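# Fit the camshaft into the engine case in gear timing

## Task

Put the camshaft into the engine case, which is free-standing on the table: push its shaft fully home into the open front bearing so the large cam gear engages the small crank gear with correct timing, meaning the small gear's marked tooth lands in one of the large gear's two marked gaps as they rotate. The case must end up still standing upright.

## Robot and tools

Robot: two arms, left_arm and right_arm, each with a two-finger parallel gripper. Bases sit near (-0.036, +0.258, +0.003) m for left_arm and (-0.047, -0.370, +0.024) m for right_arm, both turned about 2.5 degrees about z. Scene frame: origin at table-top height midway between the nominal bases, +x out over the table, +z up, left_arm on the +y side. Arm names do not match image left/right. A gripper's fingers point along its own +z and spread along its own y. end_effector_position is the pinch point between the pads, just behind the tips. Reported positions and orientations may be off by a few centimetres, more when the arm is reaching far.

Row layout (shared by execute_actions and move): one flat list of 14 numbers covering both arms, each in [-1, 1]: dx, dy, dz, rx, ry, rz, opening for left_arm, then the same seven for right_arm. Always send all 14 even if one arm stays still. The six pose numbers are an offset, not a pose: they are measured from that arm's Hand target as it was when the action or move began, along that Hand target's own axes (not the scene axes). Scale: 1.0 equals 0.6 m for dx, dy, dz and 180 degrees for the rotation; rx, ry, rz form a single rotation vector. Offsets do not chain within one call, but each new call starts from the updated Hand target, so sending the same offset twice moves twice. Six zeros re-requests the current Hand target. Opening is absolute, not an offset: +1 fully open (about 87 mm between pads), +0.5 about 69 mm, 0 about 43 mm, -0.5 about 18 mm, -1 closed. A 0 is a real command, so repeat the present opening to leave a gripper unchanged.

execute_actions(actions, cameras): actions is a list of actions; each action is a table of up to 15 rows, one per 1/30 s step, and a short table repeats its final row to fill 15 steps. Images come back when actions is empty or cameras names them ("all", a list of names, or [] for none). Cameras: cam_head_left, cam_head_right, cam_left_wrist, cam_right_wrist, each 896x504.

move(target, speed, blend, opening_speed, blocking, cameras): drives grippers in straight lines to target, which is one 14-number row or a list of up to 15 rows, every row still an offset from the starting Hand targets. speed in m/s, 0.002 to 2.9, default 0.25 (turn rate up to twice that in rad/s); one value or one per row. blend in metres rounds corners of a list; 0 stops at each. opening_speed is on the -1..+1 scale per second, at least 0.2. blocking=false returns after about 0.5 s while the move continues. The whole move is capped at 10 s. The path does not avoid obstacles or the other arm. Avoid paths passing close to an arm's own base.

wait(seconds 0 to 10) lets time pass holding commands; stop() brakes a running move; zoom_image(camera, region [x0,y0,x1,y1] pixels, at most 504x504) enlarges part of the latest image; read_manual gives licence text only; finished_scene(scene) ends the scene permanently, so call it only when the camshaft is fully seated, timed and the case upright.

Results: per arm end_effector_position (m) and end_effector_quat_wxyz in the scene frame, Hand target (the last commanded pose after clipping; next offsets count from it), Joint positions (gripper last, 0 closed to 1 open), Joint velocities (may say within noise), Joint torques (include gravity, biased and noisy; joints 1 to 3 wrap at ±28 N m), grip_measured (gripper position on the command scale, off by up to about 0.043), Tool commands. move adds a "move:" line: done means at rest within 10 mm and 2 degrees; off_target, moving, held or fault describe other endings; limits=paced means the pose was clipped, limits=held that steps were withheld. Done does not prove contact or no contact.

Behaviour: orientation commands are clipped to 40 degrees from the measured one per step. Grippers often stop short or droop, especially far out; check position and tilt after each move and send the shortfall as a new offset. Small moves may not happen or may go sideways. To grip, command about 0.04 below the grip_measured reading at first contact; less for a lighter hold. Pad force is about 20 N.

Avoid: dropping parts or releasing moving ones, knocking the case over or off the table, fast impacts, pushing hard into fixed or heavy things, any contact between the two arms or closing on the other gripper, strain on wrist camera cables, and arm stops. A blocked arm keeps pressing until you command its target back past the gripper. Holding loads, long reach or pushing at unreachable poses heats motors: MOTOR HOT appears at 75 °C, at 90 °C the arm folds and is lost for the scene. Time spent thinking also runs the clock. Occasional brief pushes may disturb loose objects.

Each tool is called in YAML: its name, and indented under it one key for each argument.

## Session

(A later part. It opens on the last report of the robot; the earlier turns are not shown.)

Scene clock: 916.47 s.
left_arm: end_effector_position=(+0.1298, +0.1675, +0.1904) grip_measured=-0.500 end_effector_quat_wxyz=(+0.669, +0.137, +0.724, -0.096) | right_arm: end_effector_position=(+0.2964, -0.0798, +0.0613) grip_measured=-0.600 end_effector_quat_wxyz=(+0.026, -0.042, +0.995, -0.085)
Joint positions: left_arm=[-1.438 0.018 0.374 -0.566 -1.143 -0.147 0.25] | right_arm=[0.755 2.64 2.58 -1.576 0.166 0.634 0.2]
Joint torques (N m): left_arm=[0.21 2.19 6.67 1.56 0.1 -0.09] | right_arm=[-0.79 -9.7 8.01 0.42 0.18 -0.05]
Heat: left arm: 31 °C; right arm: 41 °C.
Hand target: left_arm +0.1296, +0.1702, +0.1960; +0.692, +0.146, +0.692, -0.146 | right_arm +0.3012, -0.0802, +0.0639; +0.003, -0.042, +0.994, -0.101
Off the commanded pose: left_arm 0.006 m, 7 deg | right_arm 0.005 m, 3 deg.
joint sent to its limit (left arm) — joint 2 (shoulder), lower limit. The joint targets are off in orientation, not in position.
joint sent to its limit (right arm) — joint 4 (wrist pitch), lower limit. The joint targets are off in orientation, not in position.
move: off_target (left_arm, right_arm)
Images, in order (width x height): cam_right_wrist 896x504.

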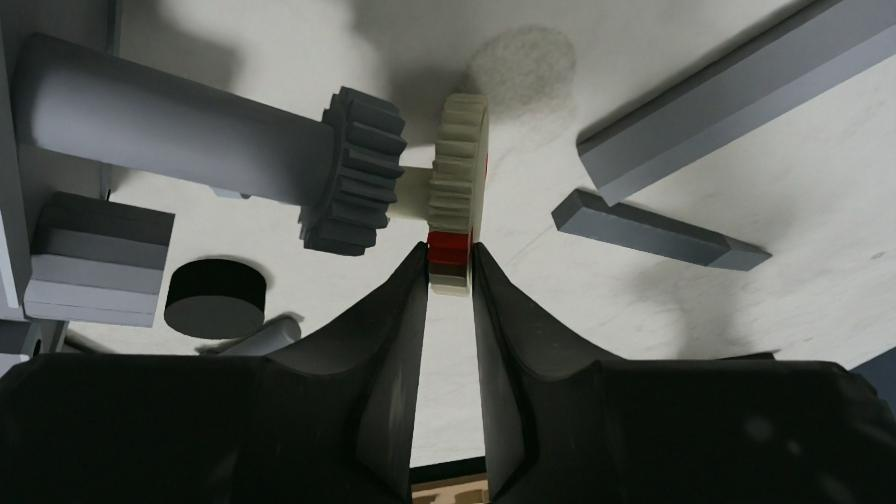

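move:
  target:
    - [0,0,0,0,0,0,-0.5,0,0,0,0,0,0,-0.45]
    - [0,0,0,0,0,0,-0.5,0,0,0.012,0,0,0,-0.6]
  opening_speed: 0.6
  speed: 0.06
  cameras: ["cam_right_wrist"]

move:
  target: [0,0,0,0,0,0,-0.5,0,0,0,0,0,0,-0.8]
  opening_speed: 0.4
  cameras: ["cam_right_wrist"]

Scene clock: 923.23 s.
left_arm: end_effector_position=(+0.1298, +0.1675, +0.1904) grip_measured=-0.500 end_effector_quat_wxyz=(+0.669, +0.137, +0.724, -0.096) | right_arm: end_effector_position=(+0.2953, -0.0809, +0.0540) grip_measured=-0.600 end_effector_quat_wxyz=(+0.019, -0.043, +0.995, -0.091)
Joint positions: left_arm=[-1.438 0.018 0.374 -0.566 -1.143 -0.147 0.25] | right_arm=[0.755 2.657 2.58 -1.577 0.166 0.633 0.2]
Joint torques (N m): left_arm=[0.17 2.18 6.65 1.55 0.09 -0.08] | right_arm=[-0.96 -9.74 8.24 0.4 0.19 -0.03]
Heat: left arm: 31 °C; right arm: 42 °C.
Hand target: left_arm +0.1296, +0.1702, +0.1960; +0.692, +0.146, +0.692, -0.146 | right_arm +0.3014, -0.0816, +0.0569; +0.003, -0.042, +0.994, -0.101
Off the commanded pose: left_arm 0.006 m, 7 deg | right_arm 0.007 m, 2 deg.
joint sent to its limit (left arm) — joint 2 (shoulder), lower limit. The joint targets are off in orientation, not in position.
joint sent to its limit (right arm) — joint 4 (wrist pitch), lower limit. The joint targets are off in orientation, not in position.
move: off_target (left_arm)
Images, in order (width x height): cam_right_wrist 896x504.

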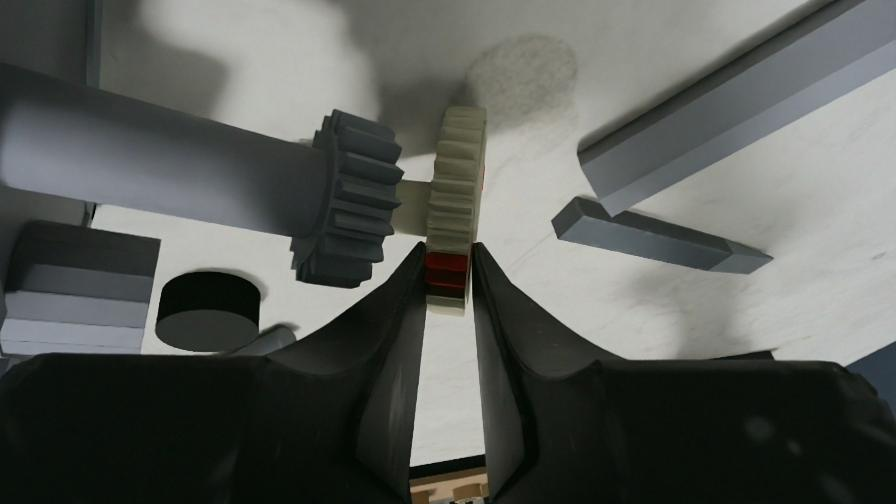

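Scene clock: 923.93 s.
left_arm: end_effector_position=(+0.1298, +0.1675, +0.1904) grip_measured=-0.500 end_effector_quat_wxyz=(+0.669, +0.137, +0.724, -0.096) | right_arm: end_effector_position=(+0.2949, -0.0823, +0.0543) grip_measured=-0.651 end_effector_quat_wxyz=(+0.017, -0.043, +0.995, -0.092)
Joint positions: left_arm=[-1.438 0.018 0.374 -0.566 -1.143 -0.147 0.25] | right_arm=[0.753 2.657 2.58 -1.582 0.167 0.632 0.175]
Joint torques (N m): left_arm=[0.16 2.17 6.65 1.55 0.09 -0.09] | right_arm=[-0.76 -9.74 8.28 0.44 0.18 -0.01]
Heat: left arm: 31 °C; right arm: 42 °C.
Hand target: left_arm +0.1296, +0.1702, +0.1960; +0.692, +0.146, +0.692, -0.146 | right_arm +0.3013, -0.0816, +0.0569; +0.003, -0.042, +0.994, -0.101
Off the commanded pose: left_arm 0.006 m, 7 deg | right_arm 0.007 m, 2 deg.
joint read past its limit (right arm) — joint 4 (wrist pitch), lower limit.
joint sent to its limit (left arm) — joint 2 (shoulder), lower limit. The joint targets are off in orientation, not in position.
joint sent to its limit (right arm) — joint 4 (wrist pitch), lower limit. The joint targets are off in orientation, not in position.
move: off_target (left_arm)
Images, in order (width x height): cam_right_wrist 896x504.

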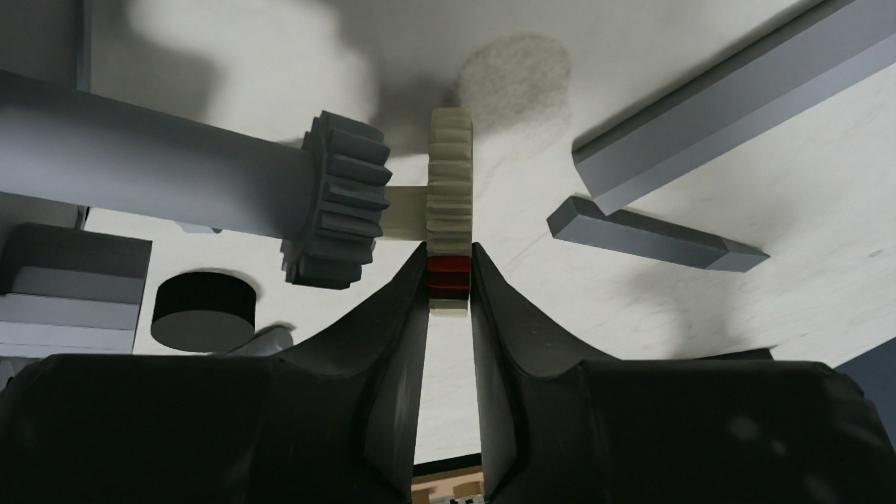

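move:
  target:
    - [0,0,0,0,0,0,-0.5,0.013,-0.053,-0.018,0,0,0,-0.8]
    - [0,0,0,0,0,0,-0.5,0.08,-0.021,-0.03,0.079,-0.283,0.054,-0.8]
  speed: 0.12
  cameras: ["cam_right_wrist"]

Scene clock: 951.03 s.
left_arm: end_effector_position=(+0.1298, +0.1675, +0.1904) grip_measured=-0.500 end_effector_quat_wxyz=(+0.669, +0.137, +0.724, -0.096) | right_arm: end_effector_position=(+0.2499, -0.0990, +0.0593) grip_measured=-0.651 end_effector_quat_wxyz=(+0.414, -0.018, +0.886, -0.209)
Joint positions: left_arm=[-1.438 0.018 0.374 -0.566 -1.143 -0.147 0.25] | right_arm=[1.097 2.109 1.455 -0.819 0.962 0.963 0.175]
Joint torques (N m): left_arm=[0.17 2.18 6.64 1.56 0.09 -0.08] | right_arm=[0.38 -11.06 4.94 1.01 0.88 0.29]
Heat: left arm: 31 °C; right arm: 44 °C.
Hand target: left_arm +0.1296, +0.1702, +0.1960; +0.692, +0.146, +0.692, -0.146 | right_arm +0.2543, -0.0943, +0.0772; +0.442, +0.001, +0.877, -0.190
Off the commanded pose: left_arm 0.006 m, 7 deg | right_arm 0.019 m, 5 deg.
joint sent to its limit (left arm) — joint 2 (shoulder), lower limit. The joint targets are off in orientation, not in position.
move: off_target (left_arm, right_arm)
Images, in order (width x height): cam_right_wrist 896x504.

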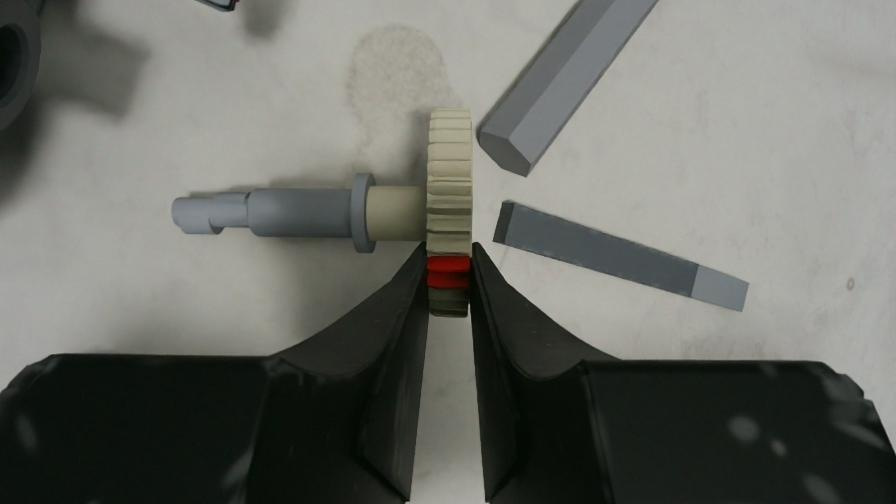

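move:
  target: [0,0,0,0,0,0,-0.5,0.0155,0.007,0.011,0,-0.045,0,-0.8]
  speed: 0.08
  cameras: ["cam_right_wrist"]

Scene clock: 960.80 s.
left_arm: end_effector_position=(+0.1298, +0.1675, +0.1904) grip_measured=-0.500 end_effector_quat_wxyz=(+0.669, +0.137, +0.724, -0.096) | right_arm: end_effector_position=(+0.2521, -0.0987, +0.0485) grip_measured=-0.651 end_effector_quat_wxyz=(+0.482, -0.022, +0.852, -0.204)
Joint positions: left_arm=[-1.438 0.018 0.374 -0.566 -1.143 -0.147 0.25] | right_arm=[1.135 2.095 1.303 -0.58 1.092 0.92 0.175]
Joint torques (N m): left_arm=[0.18 2.18 6.63 1.55 0.1 -0.09] | right_arm=[0.53 -10.44 4.63 1.19 0.86 0.05]
Heat: left arm: 31 °C; right arm: 45 °C.
Hand target: left_arm +0.1296, +0.1702, +0.1960; +0.692, +0.146, +0.692, -0.146 | right_arm +0.2545, -0.0942, +0.0651; +0.503, -0.012, +0.843, -0.190
Off the commanded pose: left_arm 0.006 m, 7 deg | right_arm 0.017 m, 3 deg.
joint sent to its limit (left arm) — joint 2 (shoulder), lower limit. The joint targets are off in orientation, not in position.
move: off_target (left_arm, right_arm)
Images, in order (width x height): cam_right_wrist 896x504.

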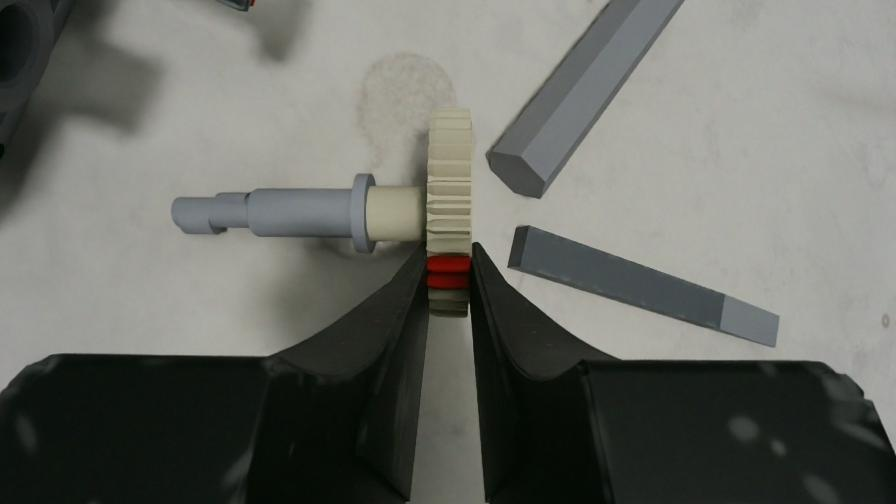

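move:
  target:
    - [0,0,0,0,0,0,-0.5,0.008,0.003,0.004,0,0,0,-0.8]
    - [0,0,0,0,0,0,-0.5,0.008,0.003,0.004,0,0,0,-0.4]
  speed: 0.08
  opening_speed: 0.4
  cameras: ["cam_right_wrist"]

Scene clock: 967.90 s.
left_arm: end_effector_position=(+0.1298, +0.1675, +0.1904) grip_measured=-0.500 end_effector_quat_wxyz=(+0.669, +0.137, +0.724, -0.096) | right_arm: end_effector_position=(+0.2542, -0.0979, +0.0486) grip_measured=-0.400 end_effector_quat_wxyz=(+0.490, -0.018, +0.848, -0.202)
Joint positions: left_arm=[-1.438 0.018 0.374 -0.566 -1.143 -0.147 0.25] | right_arm=[1.135 2.095 1.294 -0.551 1.105 0.916 0.3]
Joint torques (N m): left_arm=[0.17 2.18 6.63 1.56 0.1 -0.09] | right_arm=[0.53 -9.66 4.56 1.15 0.72 0.03]
Heat: left arm: 31 °C; right arm: 46 °C.
Hand target: left_arm +0.1296, +0.1702, +0.1960; +0.692, +0.146, +0.692, -0.146 | right_arm +0.2545, -0.0943, +0.0594; +0.503, -0.012, +0.843, -0.190
Off the commanded pose: left_arm 0.006 m, 7 deg | right_arm 0.011 m, 2 deg.
joint sent to its limit (left arm) — joint 2 (shoulder), lower limit. The joint targets are off in orientation, not in position.
move: off_target (left_arm, right_arm); target 2's new opening was sent with right_arm's hand 0.013 m and 2 deg from that target
Images, in order (width x height): cam_right_wrist 896x504.

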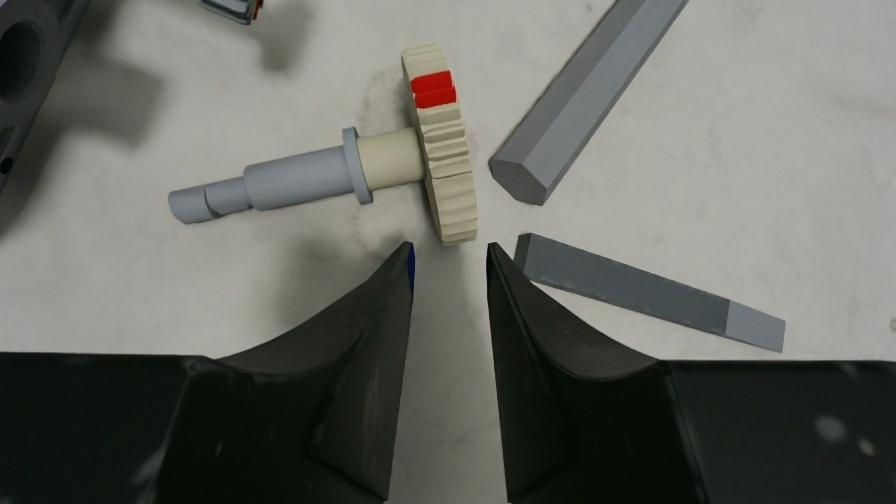

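move:
  target: [0,0,0,0,0,0,-0.5,-0.015,0.008,0.018,0,0,-0.055,-0.4]
  speed: 0.1
  cameras: ["cam_right_wrist"]

Scene clock: 986.93 s.
left_arm: end_effector_position=(+0.1298, +0.1675, +0.1904) grip_measured=-0.500 end_effector_quat_wxyz=(+0.669, +0.137, +0.724, -0.096) | right_arm: end_effector_position=(+0.2605, -0.0975, +0.0556) grip_measured=-0.400 end_effector_quat_wxyz=(+0.475, -0.097, +0.841, -0.240)
Joint positions: left_arm=[-1.438 0.018 0.374 -0.566 -1.143 -0.147 0.25] | right_arm=[1.128 2.102 1.316 -0.519 1.105 0.691 0.3]
Joint torques (N m): left_arm=[0.18 2.17 6.61 1.55 0.09 -0.09] | right_arm=[-0.83 -7.08 8.09 1.26 0.65 0]
Heat: left arm: 31 °C; right arm: 46 °C.
Hand target: left_arm +0.1296, +0.1702, +0.1960; +0.692, +0.146, +0.692, -0.146 | right_arm +0.2689, -0.0912, +0.0609; +0.485, -0.085, +0.839, -0.232
Off the commanded pose: left_arm 0.006 m, 7 deg | right_arm 0.012 m, 2 deg.
joint sent to its limit (left arm) — joint 2 (shoulder), lower limit. The joint targets are off in orientation, not in position.
move: off_target (left_arm, right_arm)
Images, in order (width x height): cam_right_wrist 896x504.

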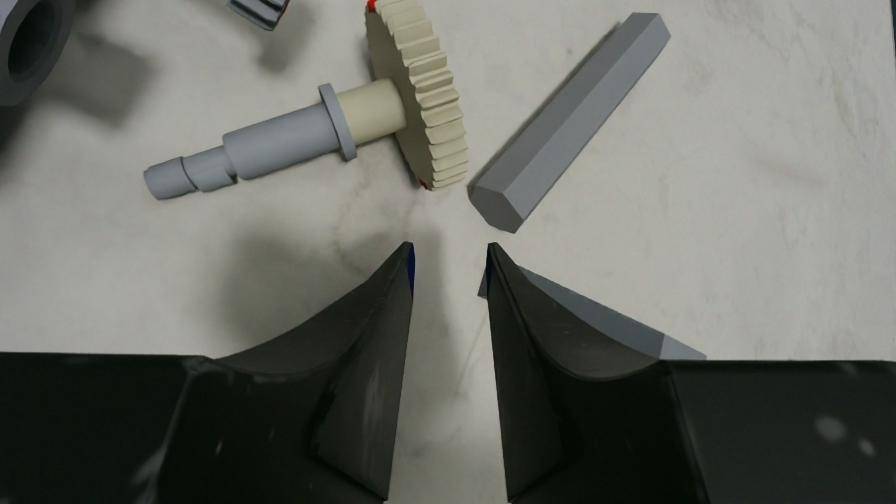

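wait:
  seconds: 0.5
  cameras: ["cam_right_wrist"]

Scene clock: 989.67 s.
left_arm: end_effector_position=(+0.1298, +0.1675, +0.1904) grip_measured=-0.500 end_effector_quat_wxyz=(+0.669, +0.137, +0.724, -0.096) | right_arm: end_effector_position=(+0.2605, -0.0975, +0.0556) grip_measured=-0.400 end_effector_quat_wxyz=(+0.475, -0.098, +0.841, -0.241)
Joint positions: left_arm=[-1.438 0.018 0.374 -0.566 -1.143 -0.147 0.25] | right_arm=[1.128 2.102 1.316 -0.519 1.105 0.691 0.3]
Joint torques (N m): left_arm=[0.17 2.17 6.63 1.56 0.1 -0.09] | right_arm=[-0.85 -7.13 8.09 1.26 0.64 0.03]
Heat: left arm: 31 °C; right arm: 45 °C.
Hand target: left_arm +0.1296, +0.1702, +0.1960; +0.692, +0.146, +0.692, -0.146 | right_arm +0.2689, -0.0912, +0.0609; +0.485, -0.085, +0.839, -0.232
Tool commands: left_gripper/opening=-0.5 right_gripper/opening=-0.4
Off the commanded pose: left_arm 0.006 m, 7 deg | right_arm 0.012 m, 2 deg.
wait: 0.50 s; at rest from the start
Images, in order (width x height): cam_right_wrist 896x504.

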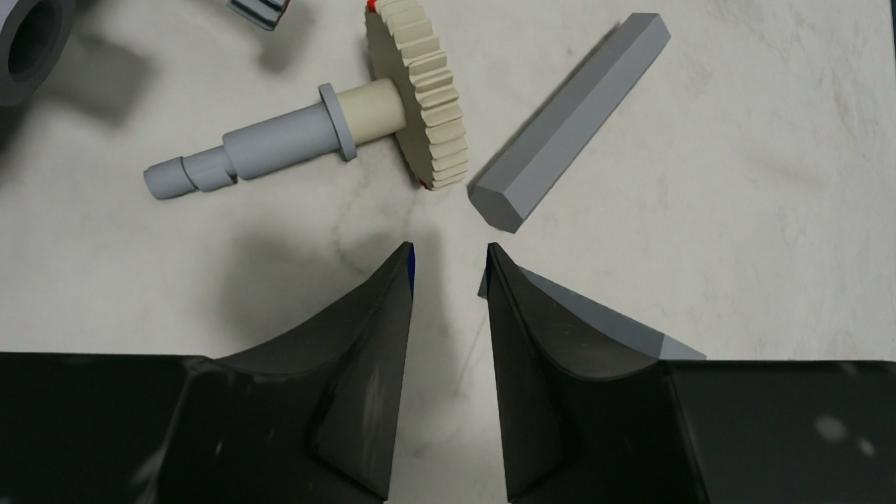

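move:
  target: [0,0,0,0,0,0,-0.5,-0.034,-0.015,0.012,-0.122,0,-0.03,-0.3]
  speed: 0.1
  cameras: ["cam_right_wrist"]

Scene clock: 1014.60 s.
left_arm: end_effector_position=(+0.1298, +0.1675, +0.1904) grip_measured=-0.500 end_effector_quat_wxyz=(+0.669, +0.137, +0.724, -0.096) | right_arm: end_effector_position=(+0.2816, -0.0941, +0.0678) grip_measured=-0.300 end_effector_quat_wxyz=(+0.436, -0.222, +0.866, -0.103)
Joint positions: left_arm=[-1.438 0.018 0.374 -0.566 -1.143 -0.147 0.25] | right_arm=[0.992 1.871 1.089 -0.114 0.698 0.195 0.35]
Joint torques (N m): left_arm=[0.18 2.17 6.63 1.56 0.09 -0.09] | right_arm=[-0.7 -8.91 5.05 2.01 0.32 0.01]
Heat: left arm: 31 °C; right arm: 41 °C.
Hand target: left_arm +0.1296, +0.1702, +0.1960; +0.692, +0.146, +0.692, -0.146 | right_arm +0.2849, -0.0939, +0.0778; +0.448, -0.215, +0.863, -0.091
Off the commanded pose: left_arm 0.006 m, 7 deg | right_arm 0.011 m, 2 deg.
joint sent to its limit (left arm) — joint 2 (shoulder), lower limit. The joint targets are off in orientation, not in position.
move: off_target (left_arm, right_arm)
Images, in order (width x height): cam_right_wrist 896x504.

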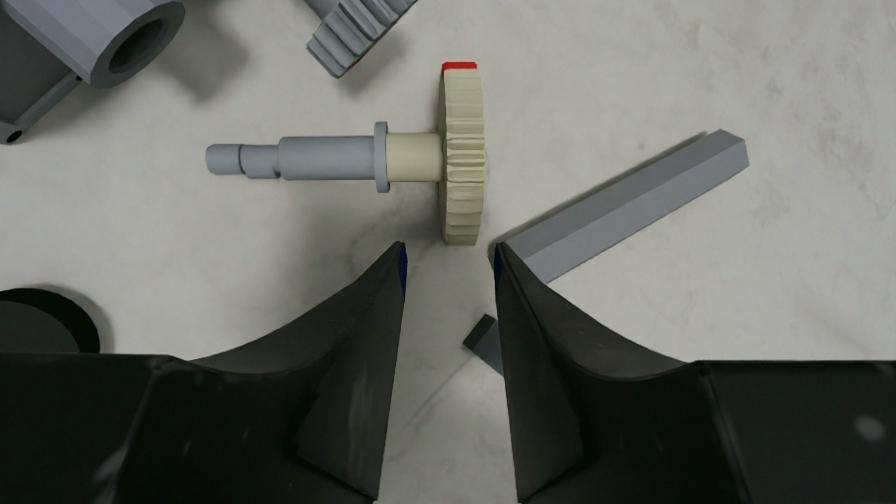

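move:
  target: [0,0,0,0,0,0,-0.5,0.01,-0.007,0.045,0,-0.06,0,-0.3]
  speed: 0.08
  cameras: ["cam_right_wrist"]

Scene clock: 1029.40 s.
left_arm: end_effector_position=(+0.1298, +0.1675, +0.1904) grip_measured=-0.500 end_effector_quat_wxyz=(+0.669, +0.137, +0.724, -0.096) | right_arm: end_effector_position=(+0.3031, -0.0971, +0.0622) grip_measured=-0.300 end_effector_quat_wxyz=(+0.527, -0.223, +0.817, -0.072)
Joint positions: left_arm=[-1.438 0.018 0.374 -0.566 -1.143 -0.147 0.25] | right_arm=[0.959 1.873 0.867 0.405 0.692 0.01 0.35]
Joint torques (N m): left_arm=[0.18 2.18 6.63 1.56 0.09 -0.09] | right_arm=[-0.85 -5.79 4.62 2.32 0.2 -0.01]
Heat: left arm: 31 °C; right arm: 42 °C.
Hand target: left_arm +0.1296, +0.1702, +0.1960; +0.692, +0.146, +0.692, -0.146 | right_arm +0.3049, -0.0993, +0.0591; +0.527, -0.223, +0.817, -0.070
Off the commanded pose: left_arm 0.006 m, 7 deg | right_arm 0.004 m, 0 deg.
joint sent to its limit (left arm) — joint 2 (shoulder), lower limit. The joint targets are off in orientation, not in position.
move: off_target (left_arm)
Images, in order (width x height): cam_right_wrist 896x504.

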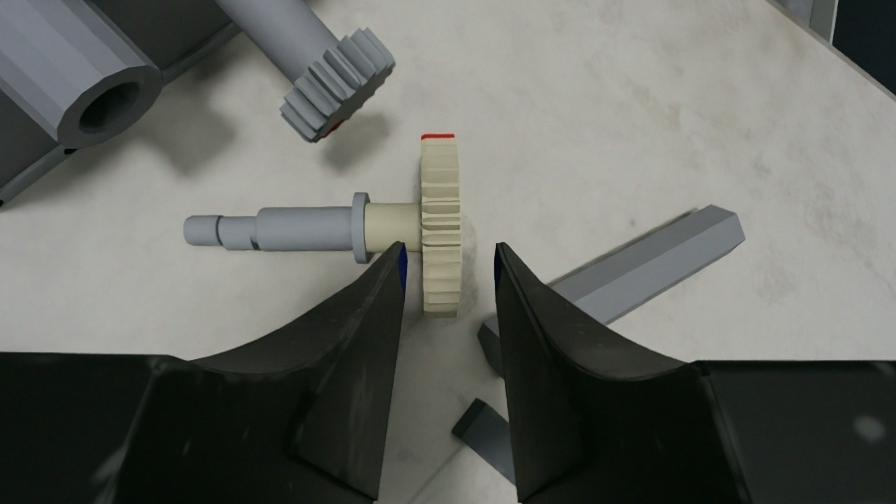

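move:
  target:
    - [0,0,0,0,0,0,-0.5,0.034,0.006,-0.01,0,0,0,-0.3]
    - [0,0,0,0,0,0,-0.5,0.034,0.006,0.01,0,0,0,-0.3]
  speed: 0.08
  cameras: ["cam_right_wrist"]

Scene clock: 1037.30 s.
left_arm: end_effector_position=(+0.1298, +0.1675, +0.1904) grip_measured=-0.500 end_effector_quat_wxyz=(+0.669, +0.137, +0.724, -0.096) | right_arm: end_effector_position=(+0.2941, -0.1085, +0.0323) grip_measured=-0.300 end_effector_quat_wxyz=(+0.517, -0.231, +0.821, -0.079)
Joint positions: left_arm=[-1.438 0.018 0.374 -0.566 -1.143 -0.147 0.25] | right_arm=[0.959 1.925 0.793 0.504 0.69 0.007 0.35]
Joint torques (N m): left_arm=[0.18 2.19 6.64 1.56 0.1 -0.09] | right_arm=[-1.06 -5.89 6.52 2.28 0.21 0]
Heat: left arm: 31 °C; right arm: 40 °C.
Hand target: left_arm +0.1296, +0.1702, +0.1960; +0.692, +0.146, +0.692, -0.146 | right_arm +0.3022, -0.1044, +0.0383; +0.527, -0.223, +0.817, -0.070
Off the commanded pose: left_arm 0.006 m, 7 deg | right_arm 0.011 m, 2 deg.
joint sent to its limit (left arm) — joint 2 (shoulder), lower limit. The joint targets are off in orientation, not in position.
move: off_target (left_arm, right_arm)
Images, in order (width x height): cam_right_wrist 896x504.

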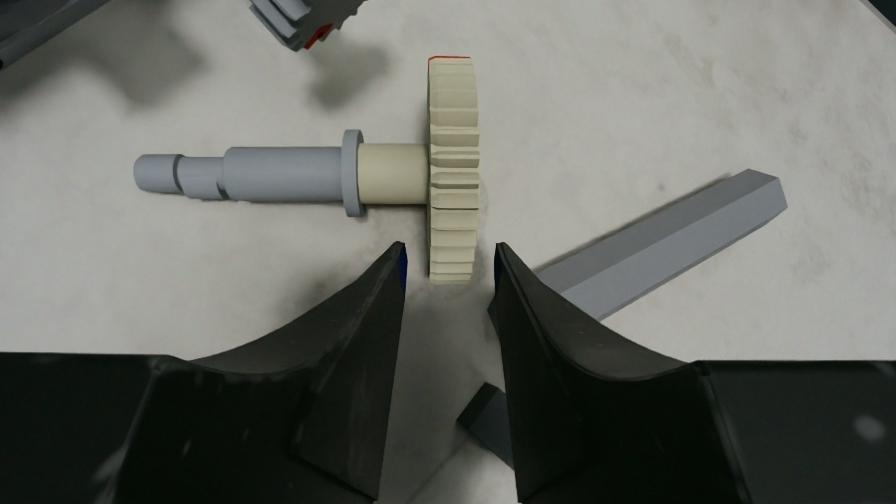

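move:
  target: [0,0,0,0,0,0,-0.5,-0.024,0,0,0,0,0,-0.3]
  speed: 0.08
  cameras: ["cam_right_wrist"]

Scene clock: 1043.30 s.
left_arm: end_effector_position=(+0.1298, +0.1675, +0.1904) grip_measured=-0.500 end_effector_quat_wxyz=(+0.669, +0.137, +0.724, -0.096) | right_arm: end_effector_position=(+0.2974, -0.1043, +0.0367) grip_measured=-0.300 end_effector_quat_wxyz=(+0.514, -0.232, +0.821, -0.081)
Joint positions: left_arm=[-1.438 0.018 0.374 -0.566 -1.143 -0.147 0.25] | right_arm=[0.959 1.925 0.827 0.463 0.69 0.007 0.35]
Joint torques (N m): left_arm=[0.18 2.21 6.65 1.56 0.09 -0.09] | right_arm=[-1.02 -7.2 7.84 2.09 0.18 0.03]
Heat: left arm: 31 °C; right arm: 40 °C.
Hand target: left_arm +0.1296, +0.1702, +0.1960; +0.692, +0.146, +0.692, -0.146 | right_arm +0.3072, -0.0980, +0.0503; +0.527, -0.223, +0.817, -0.070
Off the commanded pose: left_arm 0.006 m, 7 deg | right_arm 0.018 m, 2 deg.
joint sent to its limit (left arm) — joint 2 (shoulder), lower limit. The joint targets are off in orientation, not in position.
move: off_target (left_arm, right_arm)
Images, in order (width x height): cam_right_wrist 896x504.

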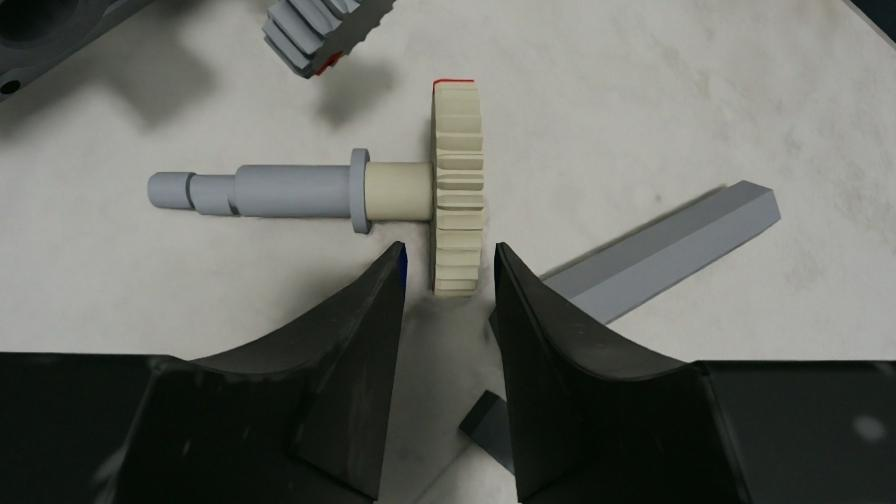

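move:
  target:
    - [0,0,0,0,0,0,-0.5,-0.014,-0.004,0.004,0,0,0,-0.3]
    - [0,0,0,0,0,0,-0.5,-0.014,-0.004,0.004,0,0,0,-0.6]
  speed: 0.08
  opening_speed: 0.4
  cameras: ["cam_right_wrist"]

Scene clock: 1050.97 s.
left_arm: end_effector_position=(+0.1298, +0.1675, +0.1904) grip_measured=-0.500 end_effector_quat_wxyz=(+0.669, +0.137, +0.724, -0.096) | right_arm: end_effector_position=(+0.3031, -0.1037, +0.0402) grip_measured=-0.600 end_effector_quat_wxyz=(+0.511, -0.233, +0.823, -0.083)
Joint positions: left_arm=[-1.438 0.018 0.374 -0.566 -1.143 -0.147 0.25] | right_arm=[0.946 1.925 0.855 0.432 0.68 0 0.2]
Joint torques (N m): left_arm=[0.17 2.18 6.64 1.56 0.1 -0.09] | right_arm=[-0.83 -7.84 8.1 2.08 0.22 0.02]
Heat: left arm: 31 °C; right arm: 41 °C.
Hand target: left_arm +0.1296, +0.1702, +0.1960; +0.692, +0.146, +0.692, -0.146 | right_arm +0.3129, -0.0962, +0.0570; +0.527, -0.223, +0.817, -0.070
Off the commanded pose: left_arm 0.006 m, 7 deg | right_arm 0.021 m, 3 deg.
joint sent to its limit (left arm) — joint 2 (shoulder), lower limit. The joint targets are off in orientation, not in position.
move: off_target (left_arm, right_arm); target 2's new opening was sent with right_arm's hand 0.021 m and 3 deg from that target
Images, in order (width x height): cam_right_wrist 896x504.

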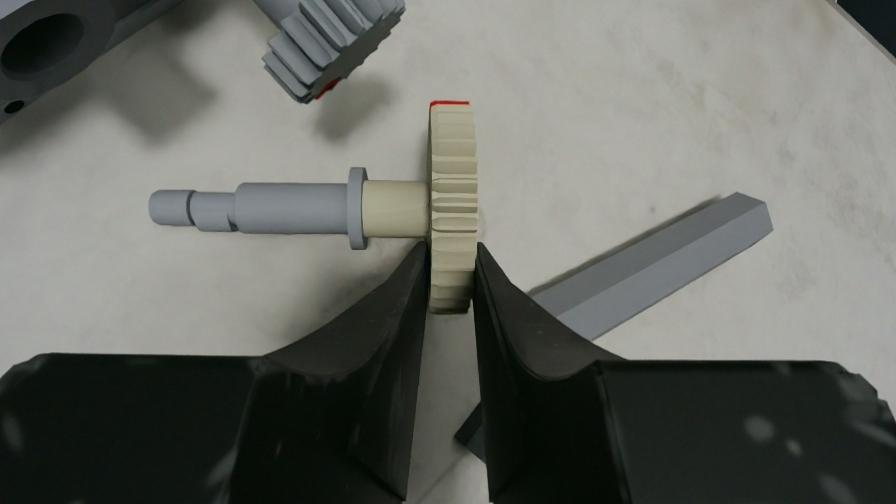

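move:
  target: [0,0,0,0,0,0,-0.5,0,0,0,0,0,0,-0.8]
  opening_speed: 0.4
  cameras: ["cam_right_wrist"]

zoom_image:
  camera: "cam_right_wrist"
  region: [380, 80, 520, 340]

Scene clock: 1055.87 s.
left_arm: end_effector_position=(+0.1298, +0.1675, +0.1904) grip_measured=-0.500 end_effector_quat_wxyz=(+0.669, +0.137, +0.724, -0.096) | right_arm: end_effector_position=(+0.3058, -0.1002, +0.0443) grip_measured=-0.650 end_effector_quat_wxyz=(+0.517, -0.229, +0.821, -0.078)
Joint positions: left_arm=[-1.438 0.018 0.374 -0.566 -1.143 -0.147 0.25] | right_arm=[0.946 1.925 0.863 0.441 0.679 0 0.175]
Joint torques (N m): left_arm=[0.2 2.21 6.63 1.55 0.09 -0.09] | right_arm=[-0.92 -7.77 7.46 2 0.22 0]
Heat: left arm: 32 °C; right arm: 41 °C.
Hand target: left_arm +0.1296, +0.1702, +0.1960; +0.692, +0.146, +0.692, -0.146 | right_arm +0.3130, -0.0961, +0.0572; +0.528, -0.223, +0.817, -0.070
Off the commanded pose: left_arm 0.006 m, 7 deg | right_arm 0.015 m, 2 deg.
joint sent to its limit (left arm) — joint 2 (shoulder), lower limit. The joint targets are off in orientation, not in position.
move: off_target (left_arm, right_arm)
Images, in order (width x height): cam_right_wrist 896x504.

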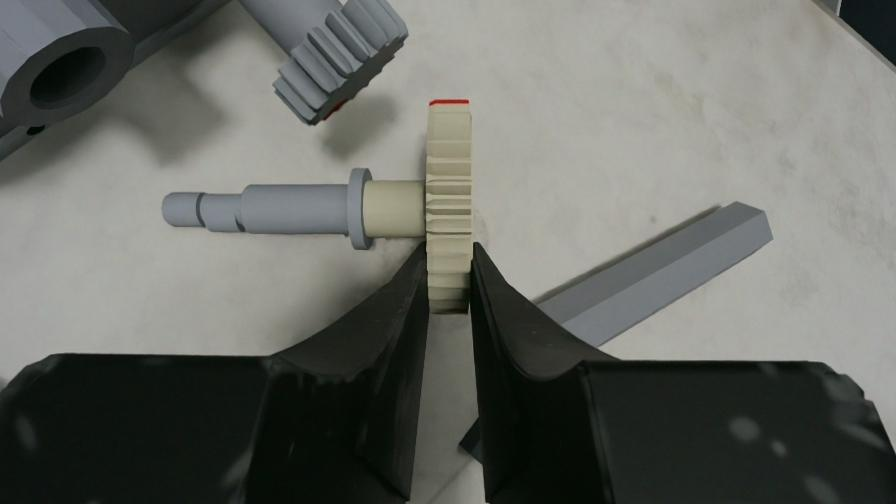

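Scaled by 1.938 from the camera's 896x504 image, which has a finer 1280x720 frame.

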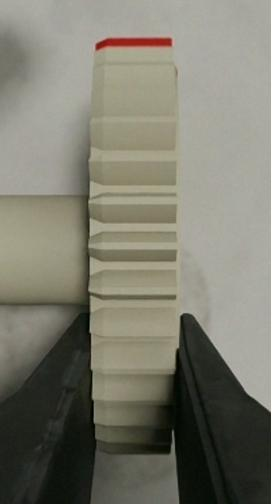

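move:
  target:
    - [0,0,0,0,0,0,-0.5,-0.03,-0.026,-0.057,0,0,0,-0.8]
    - [0,0,0,0,0,0,-0.5,-0.011,-0.0145,-0.099,0.036,0.356,0.271,-0.8]
  speed: 0.12
  cameras: ["cam_right_wrist","cam_left_wrist"]

Scene clock: 1082.30 s.
left_arm: end_effector_position=(+0.1298, +0.1675, +0.1904) grip_measured=-0.500 end_effector_quat_wxyz=(+0.669, +0.137, +0.724, -0.096) | right_arm: end_effector_position=(+0.2576, -0.1132, +0.0831) grip_measured=-0.651 end_effector_quat_wxyz=(+0.017, +0.203, +0.979, -0.019)
Joint positions: left_arm=[-1.438 0.018 0.374 -0.566 -1.143 -0.147 0.25] | right_arm=[0.676 2.168 1.841 -1.248 0.051 1.043 0.175]
Joint torques (N m): left_arm=[0.2 2.19 6.64 1.56 0.09 -0.09] | right_arm=[-0.66 -8.06 9.28 0.55 0.06 0.23]
Heat: left arm: 32 °C; right arm: 41 °C.
Hand target: left_arm +0.1296, +0.1702, +0.1960; +0.692, +0.146, +0.692, -0.146 | right_arm +0.2646, -0.1082, +0.0914; +0.021, +0.214, +0.977, -0.004
Off the commanded pose: left_arm 0.006 m, 7 deg | right_arm 0.012 m, 2 deg.
joint sent to its limit (left arm) — joint 2 (shoulder), lower limit. The joint targets are off in orientation, not in position.
move: off_target (left_arm, right_arm)
Images, in order (width x height): cam_left_wrist 896x504, cam_right_wrist 896x504.

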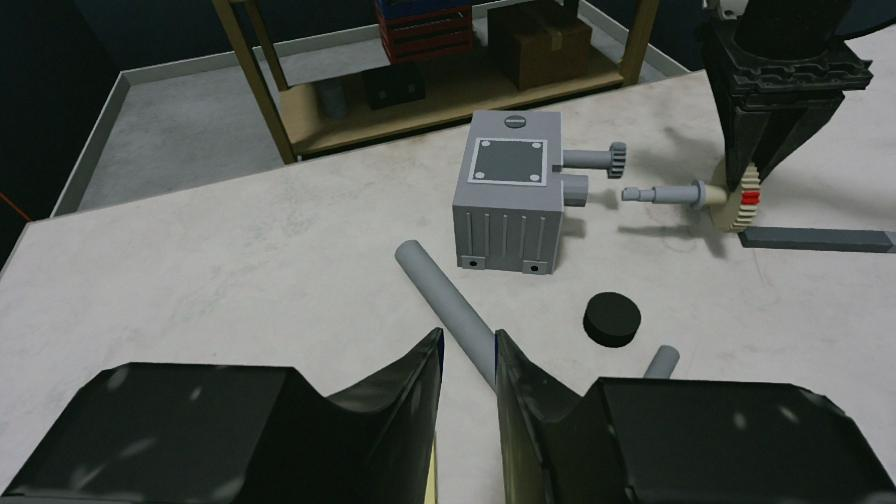

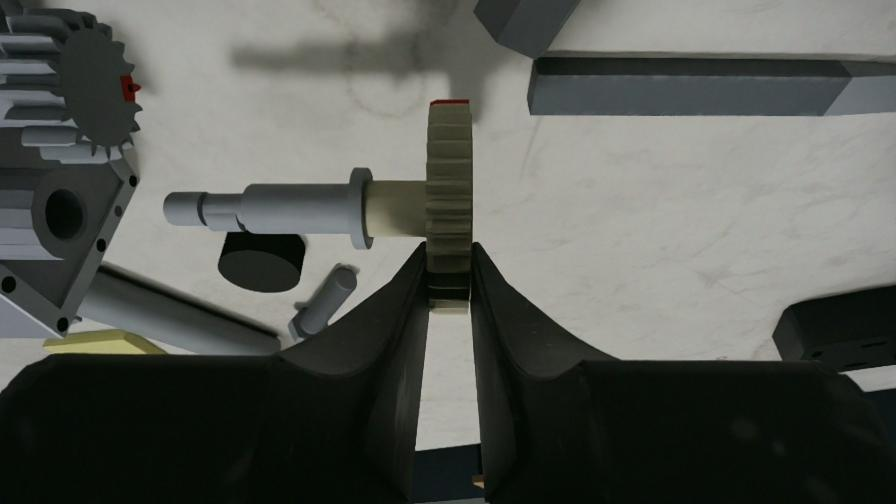

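move:
  target: [0.2,-0.153,0.0675,0,0,0,-0.5,0,0,0,0,0,0,-0.8]
  speed: 0.15
  cameras: ["cam_right_wrist","cam_left_wrist"]

zoom_image:
  camera: "cam_left_wrist"
  region: [392, 100, 896, 384]

Scene clock: 1092.33 s.
left_arm: end_effector_position=(+0.1299, +0.0693, +0.0750) grip_measured=-0.500 end_effector_quat_wxyz=(+0.652, +0.140, +0.737, -0.110) | right_arm: end_effector_position=(+0.2574, -0.1132, +0.0831) grip_measured=-0.651 end_effector_quat_wxyz=(+0.017, +0.203, +0.979, -0.019)
Joint positions: left_arm=[-1.471 1.05 -0.01 0.752 -1.142 -0.261 0.25] | right_arm=[0.676 2.168 1.841 -1.249 0.051 1.043 0.175]
Joint torques (N m): left_arm=[-1.02 -0.13 4.14 1.91 -0.19 0.03] | right_arm=[-0.68 -8.05 9.31 0.5 0.05 0.2]
Heat: left arm: 32 °C; right arm: 41 °C.
Hand target: left_arm +0.1296, +0.0700, +0.0759; +0.692, +0.146, +0.692, -0.146 | right_arm +0.2647, -0.1082, +0.0914; +0.021, +0.214, +0.977, -0.004
Off the commanded pose: left_arm 0.001 m, 8 deg | right_arm 0.012 m, 2 deg.
joint sent to its limit (left arm) — joint 3 (elbow), lower limit, where the elbow is as bent as it goes. The joint targets are off in orientation, not in position.
move: off_target (left_arm, right_arm)
Images, in order (width x height): cam_left_wrist 896x504, cam_right_wrist 896x504.

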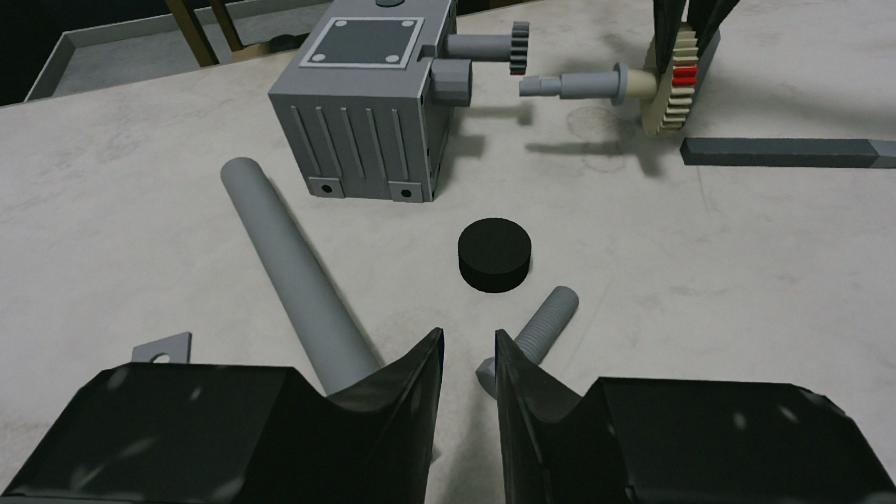

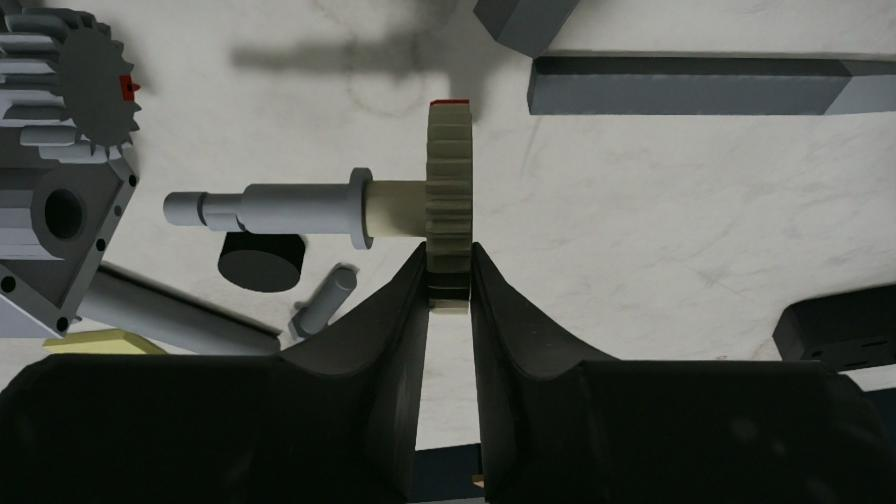

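Scaled by 1.000.

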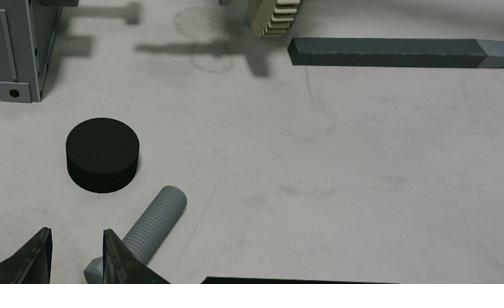

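zoom_image:
  camera: "cam_left_wrist"
  region: [420, 0, 740, 180]

Scaled by 1.575 from the camera's 896x504 image, which has a finer 1280x720 frame.

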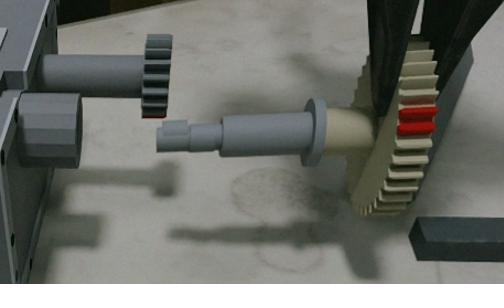

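move:
  target: [0,0,0,0,0,0,-0.5,0,0.025,0,-0.018,0,0,-0.8]
  speed: 0.08
  cameras: ["cam_right_wrist","cam_left_wrist"]

zoom_image:
  camera: "cam_left_wrist"
  region: [400, 0, 720, 180]

zoom_image:
  camera: "cam_right_wrist"
  region: [0, 60, 500, 340]

Scene clock: 1112.87 s.
left_arm: end_effector_position=(+0.1302, +0.0696, +0.0751) grip_measured=-0.500 end_effector_quat_wxyz=(+0.653, +0.139, +0.737, -0.109) | right_arm: end_effector_position=(+0.2600, -0.1053, +0.0834) grip_measured=-0.651 end_effector_quat_wxyz=(+0.016, +0.205, +0.979, +0.000)
Joint positions: left_arm=[-1.471 1.057 -0.01 0.76 -1.146 -0.26 0.25] | right_arm=[0.676 2.168 1.841 -1.222 0.024 1.047 0.175]
Joint torques (N m): left_arm=[-1.18 -0.16 4.1 1.91 -0.2 0.02] | right_arm=[-0.34 -7.9 9.81 0.8 0.01 0.2]
Heat: left arm: 31 °C; right arm: 41 °C.
Hand target: left_arm +0.1296, +0.0700, +0.0759; +0.692, +0.147, +0.692, -0.146 | right_arm +0.2709, -0.0946, +0.0914; +0.027, +0.213, +0.976, +0.023
Off the commanded pose: left_arm 0.001 m, 8 deg | right_arm 0.017 m, 3 deg.
joint sent to its limit (left arm) — joint 3 (elbow), lower limit, where the elbow is as bent as it goes. The joint targets are off in orientation, not in position.
move: off_target (left_arm, right_arm)
Images, in order (width x height): cam_left_wrist 896x504, cam_right_wrist 896x504.

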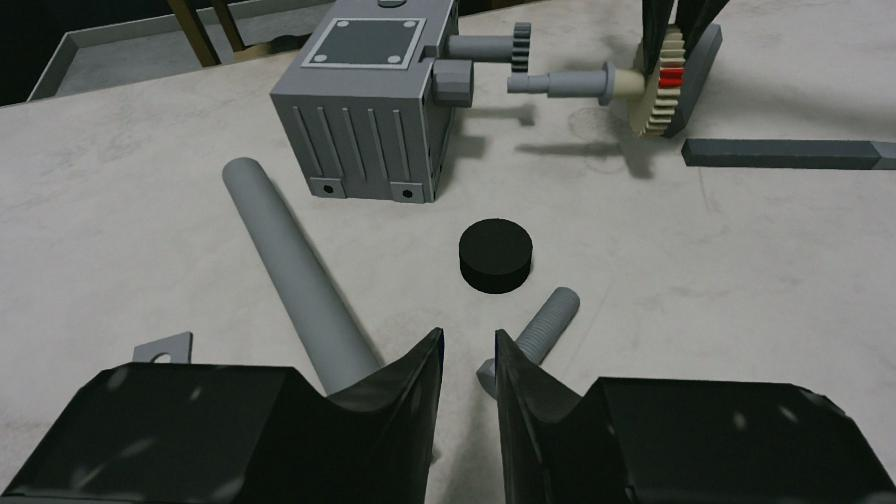

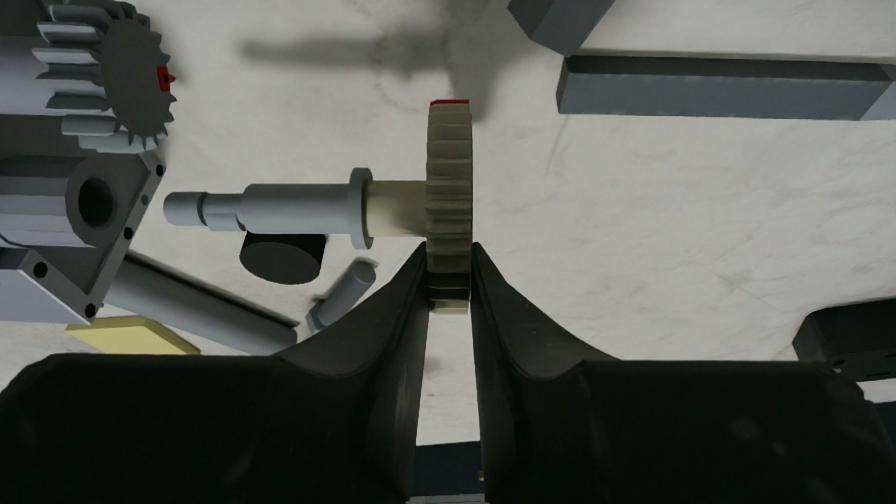

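Scaled by 1.575 from the camera's 896x504 image, which has a finer 1280x720 frame.

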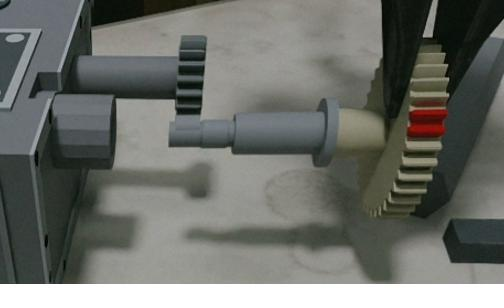

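Scaled by 1.008 from the camera's 896x504 image, which has a finer 1280x720 frame.

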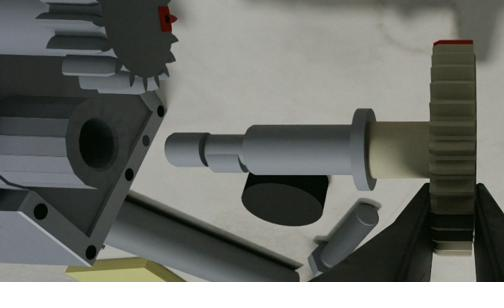

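move:
  target: [0,0,0,0,0,0,-0.5,-0.006,0.02,-0.002,0,0,0,-0.8]
  speed: 0.08
  cameras: ["cam_right_wrist","cam_left_wrist"]

zoom_image:
  camera: "cam_left_wrist"
  region: [400, 0, 720, 180]

zoom_image:
  camera: "cam_right_wrist"
  region: [0, 60, 500, 340]

Scene clock: 1128.47 s.
left_arm: end_effector_position=(+0.1303, +0.0696, +0.0751) grip_measured=-0.500 end_effector_quat_wxyz=(+0.653, +0.139, +0.737, -0.109) | right_arm: end_effector_position=(+0.2749, -0.0941, +0.0845) grip_measured=-0.651 end_effector_quat_wxyz=(+0.023, +0.209, +0.978, +0.008)
Joint positions: left_arm=[-1.471 1.057 -0.01 0.76 -1.146 -0.26 0.25] | right_arm=[0.676 2.227 1.941 -1.244 0.023 1.054 0.175]
Joint torques (N m): left_arm=[-1.17 -0.13 4.1 1.89 -0.21 0.03] | right_arm=[0.25 -8.47 9.43 0.63 0.04 0.2]
Heat: left arm: 31 °C; right arm: 41 °C.
Hand target: left_arm +0.1296, +0.0701, +0.0759; +0.692, +0.147, +0.692, -0.146 | right_arm +0.2791, -0.0852, +0.0934; +0.027, +0.213, +0.976, +0.023
Off the commanded pose: left_arm 0.001 m, 8 deg | right_arm 0.013 m, 2 deg.
joint sent to its limit (left arm) — joint 3 (elbow), lower limit, where the elbow is as bent as it goes. The joint targets are off in orientation, not in position.
move: off_target (left_arm, right_arm)
Images, in order (width x height): cam_left_wrist 896x504, cam_right_wrist 896x504.

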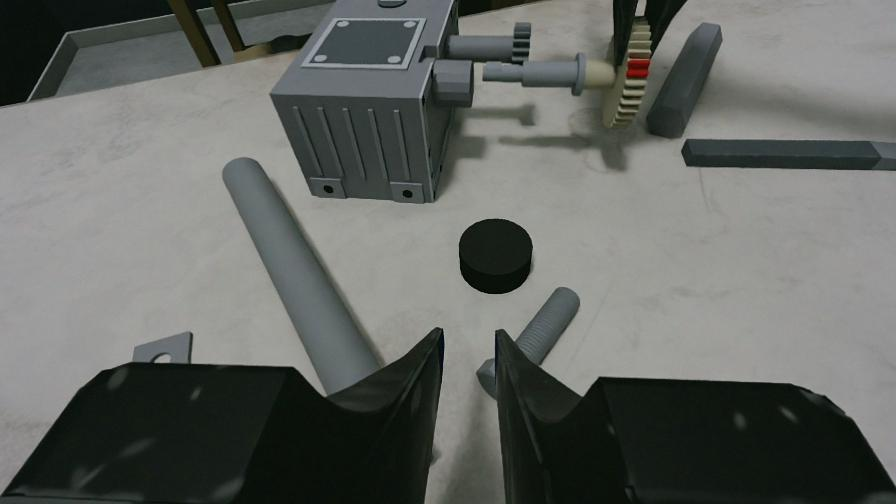

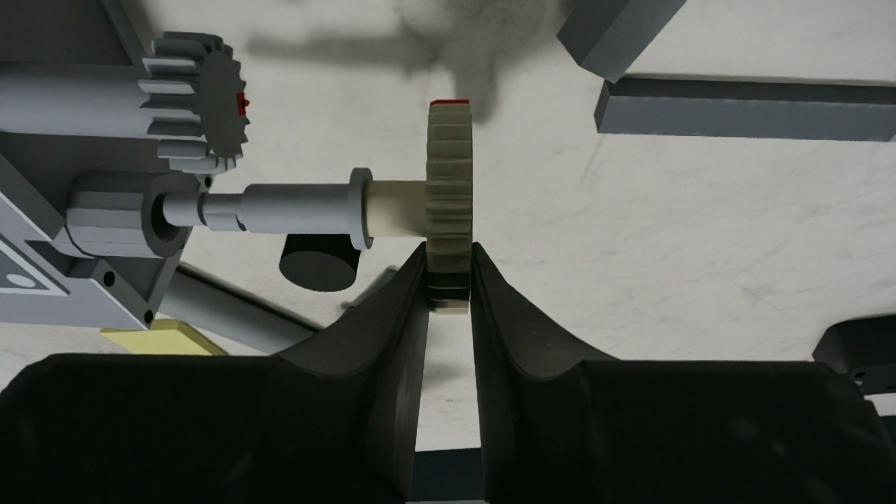

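Scaled by 1.575 from the camera's 896x504 image, which has a finer 1280x720 frame.

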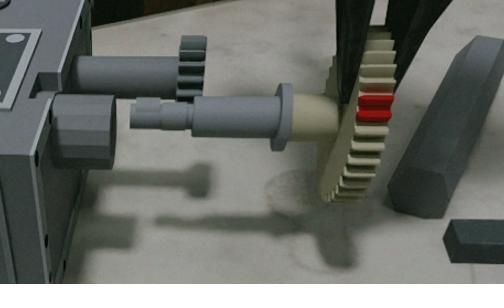

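Scaled by 1.008 from the camera's 896x504 image, which has a finer 1280x720 frame.

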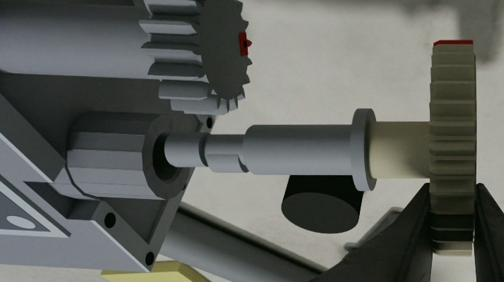

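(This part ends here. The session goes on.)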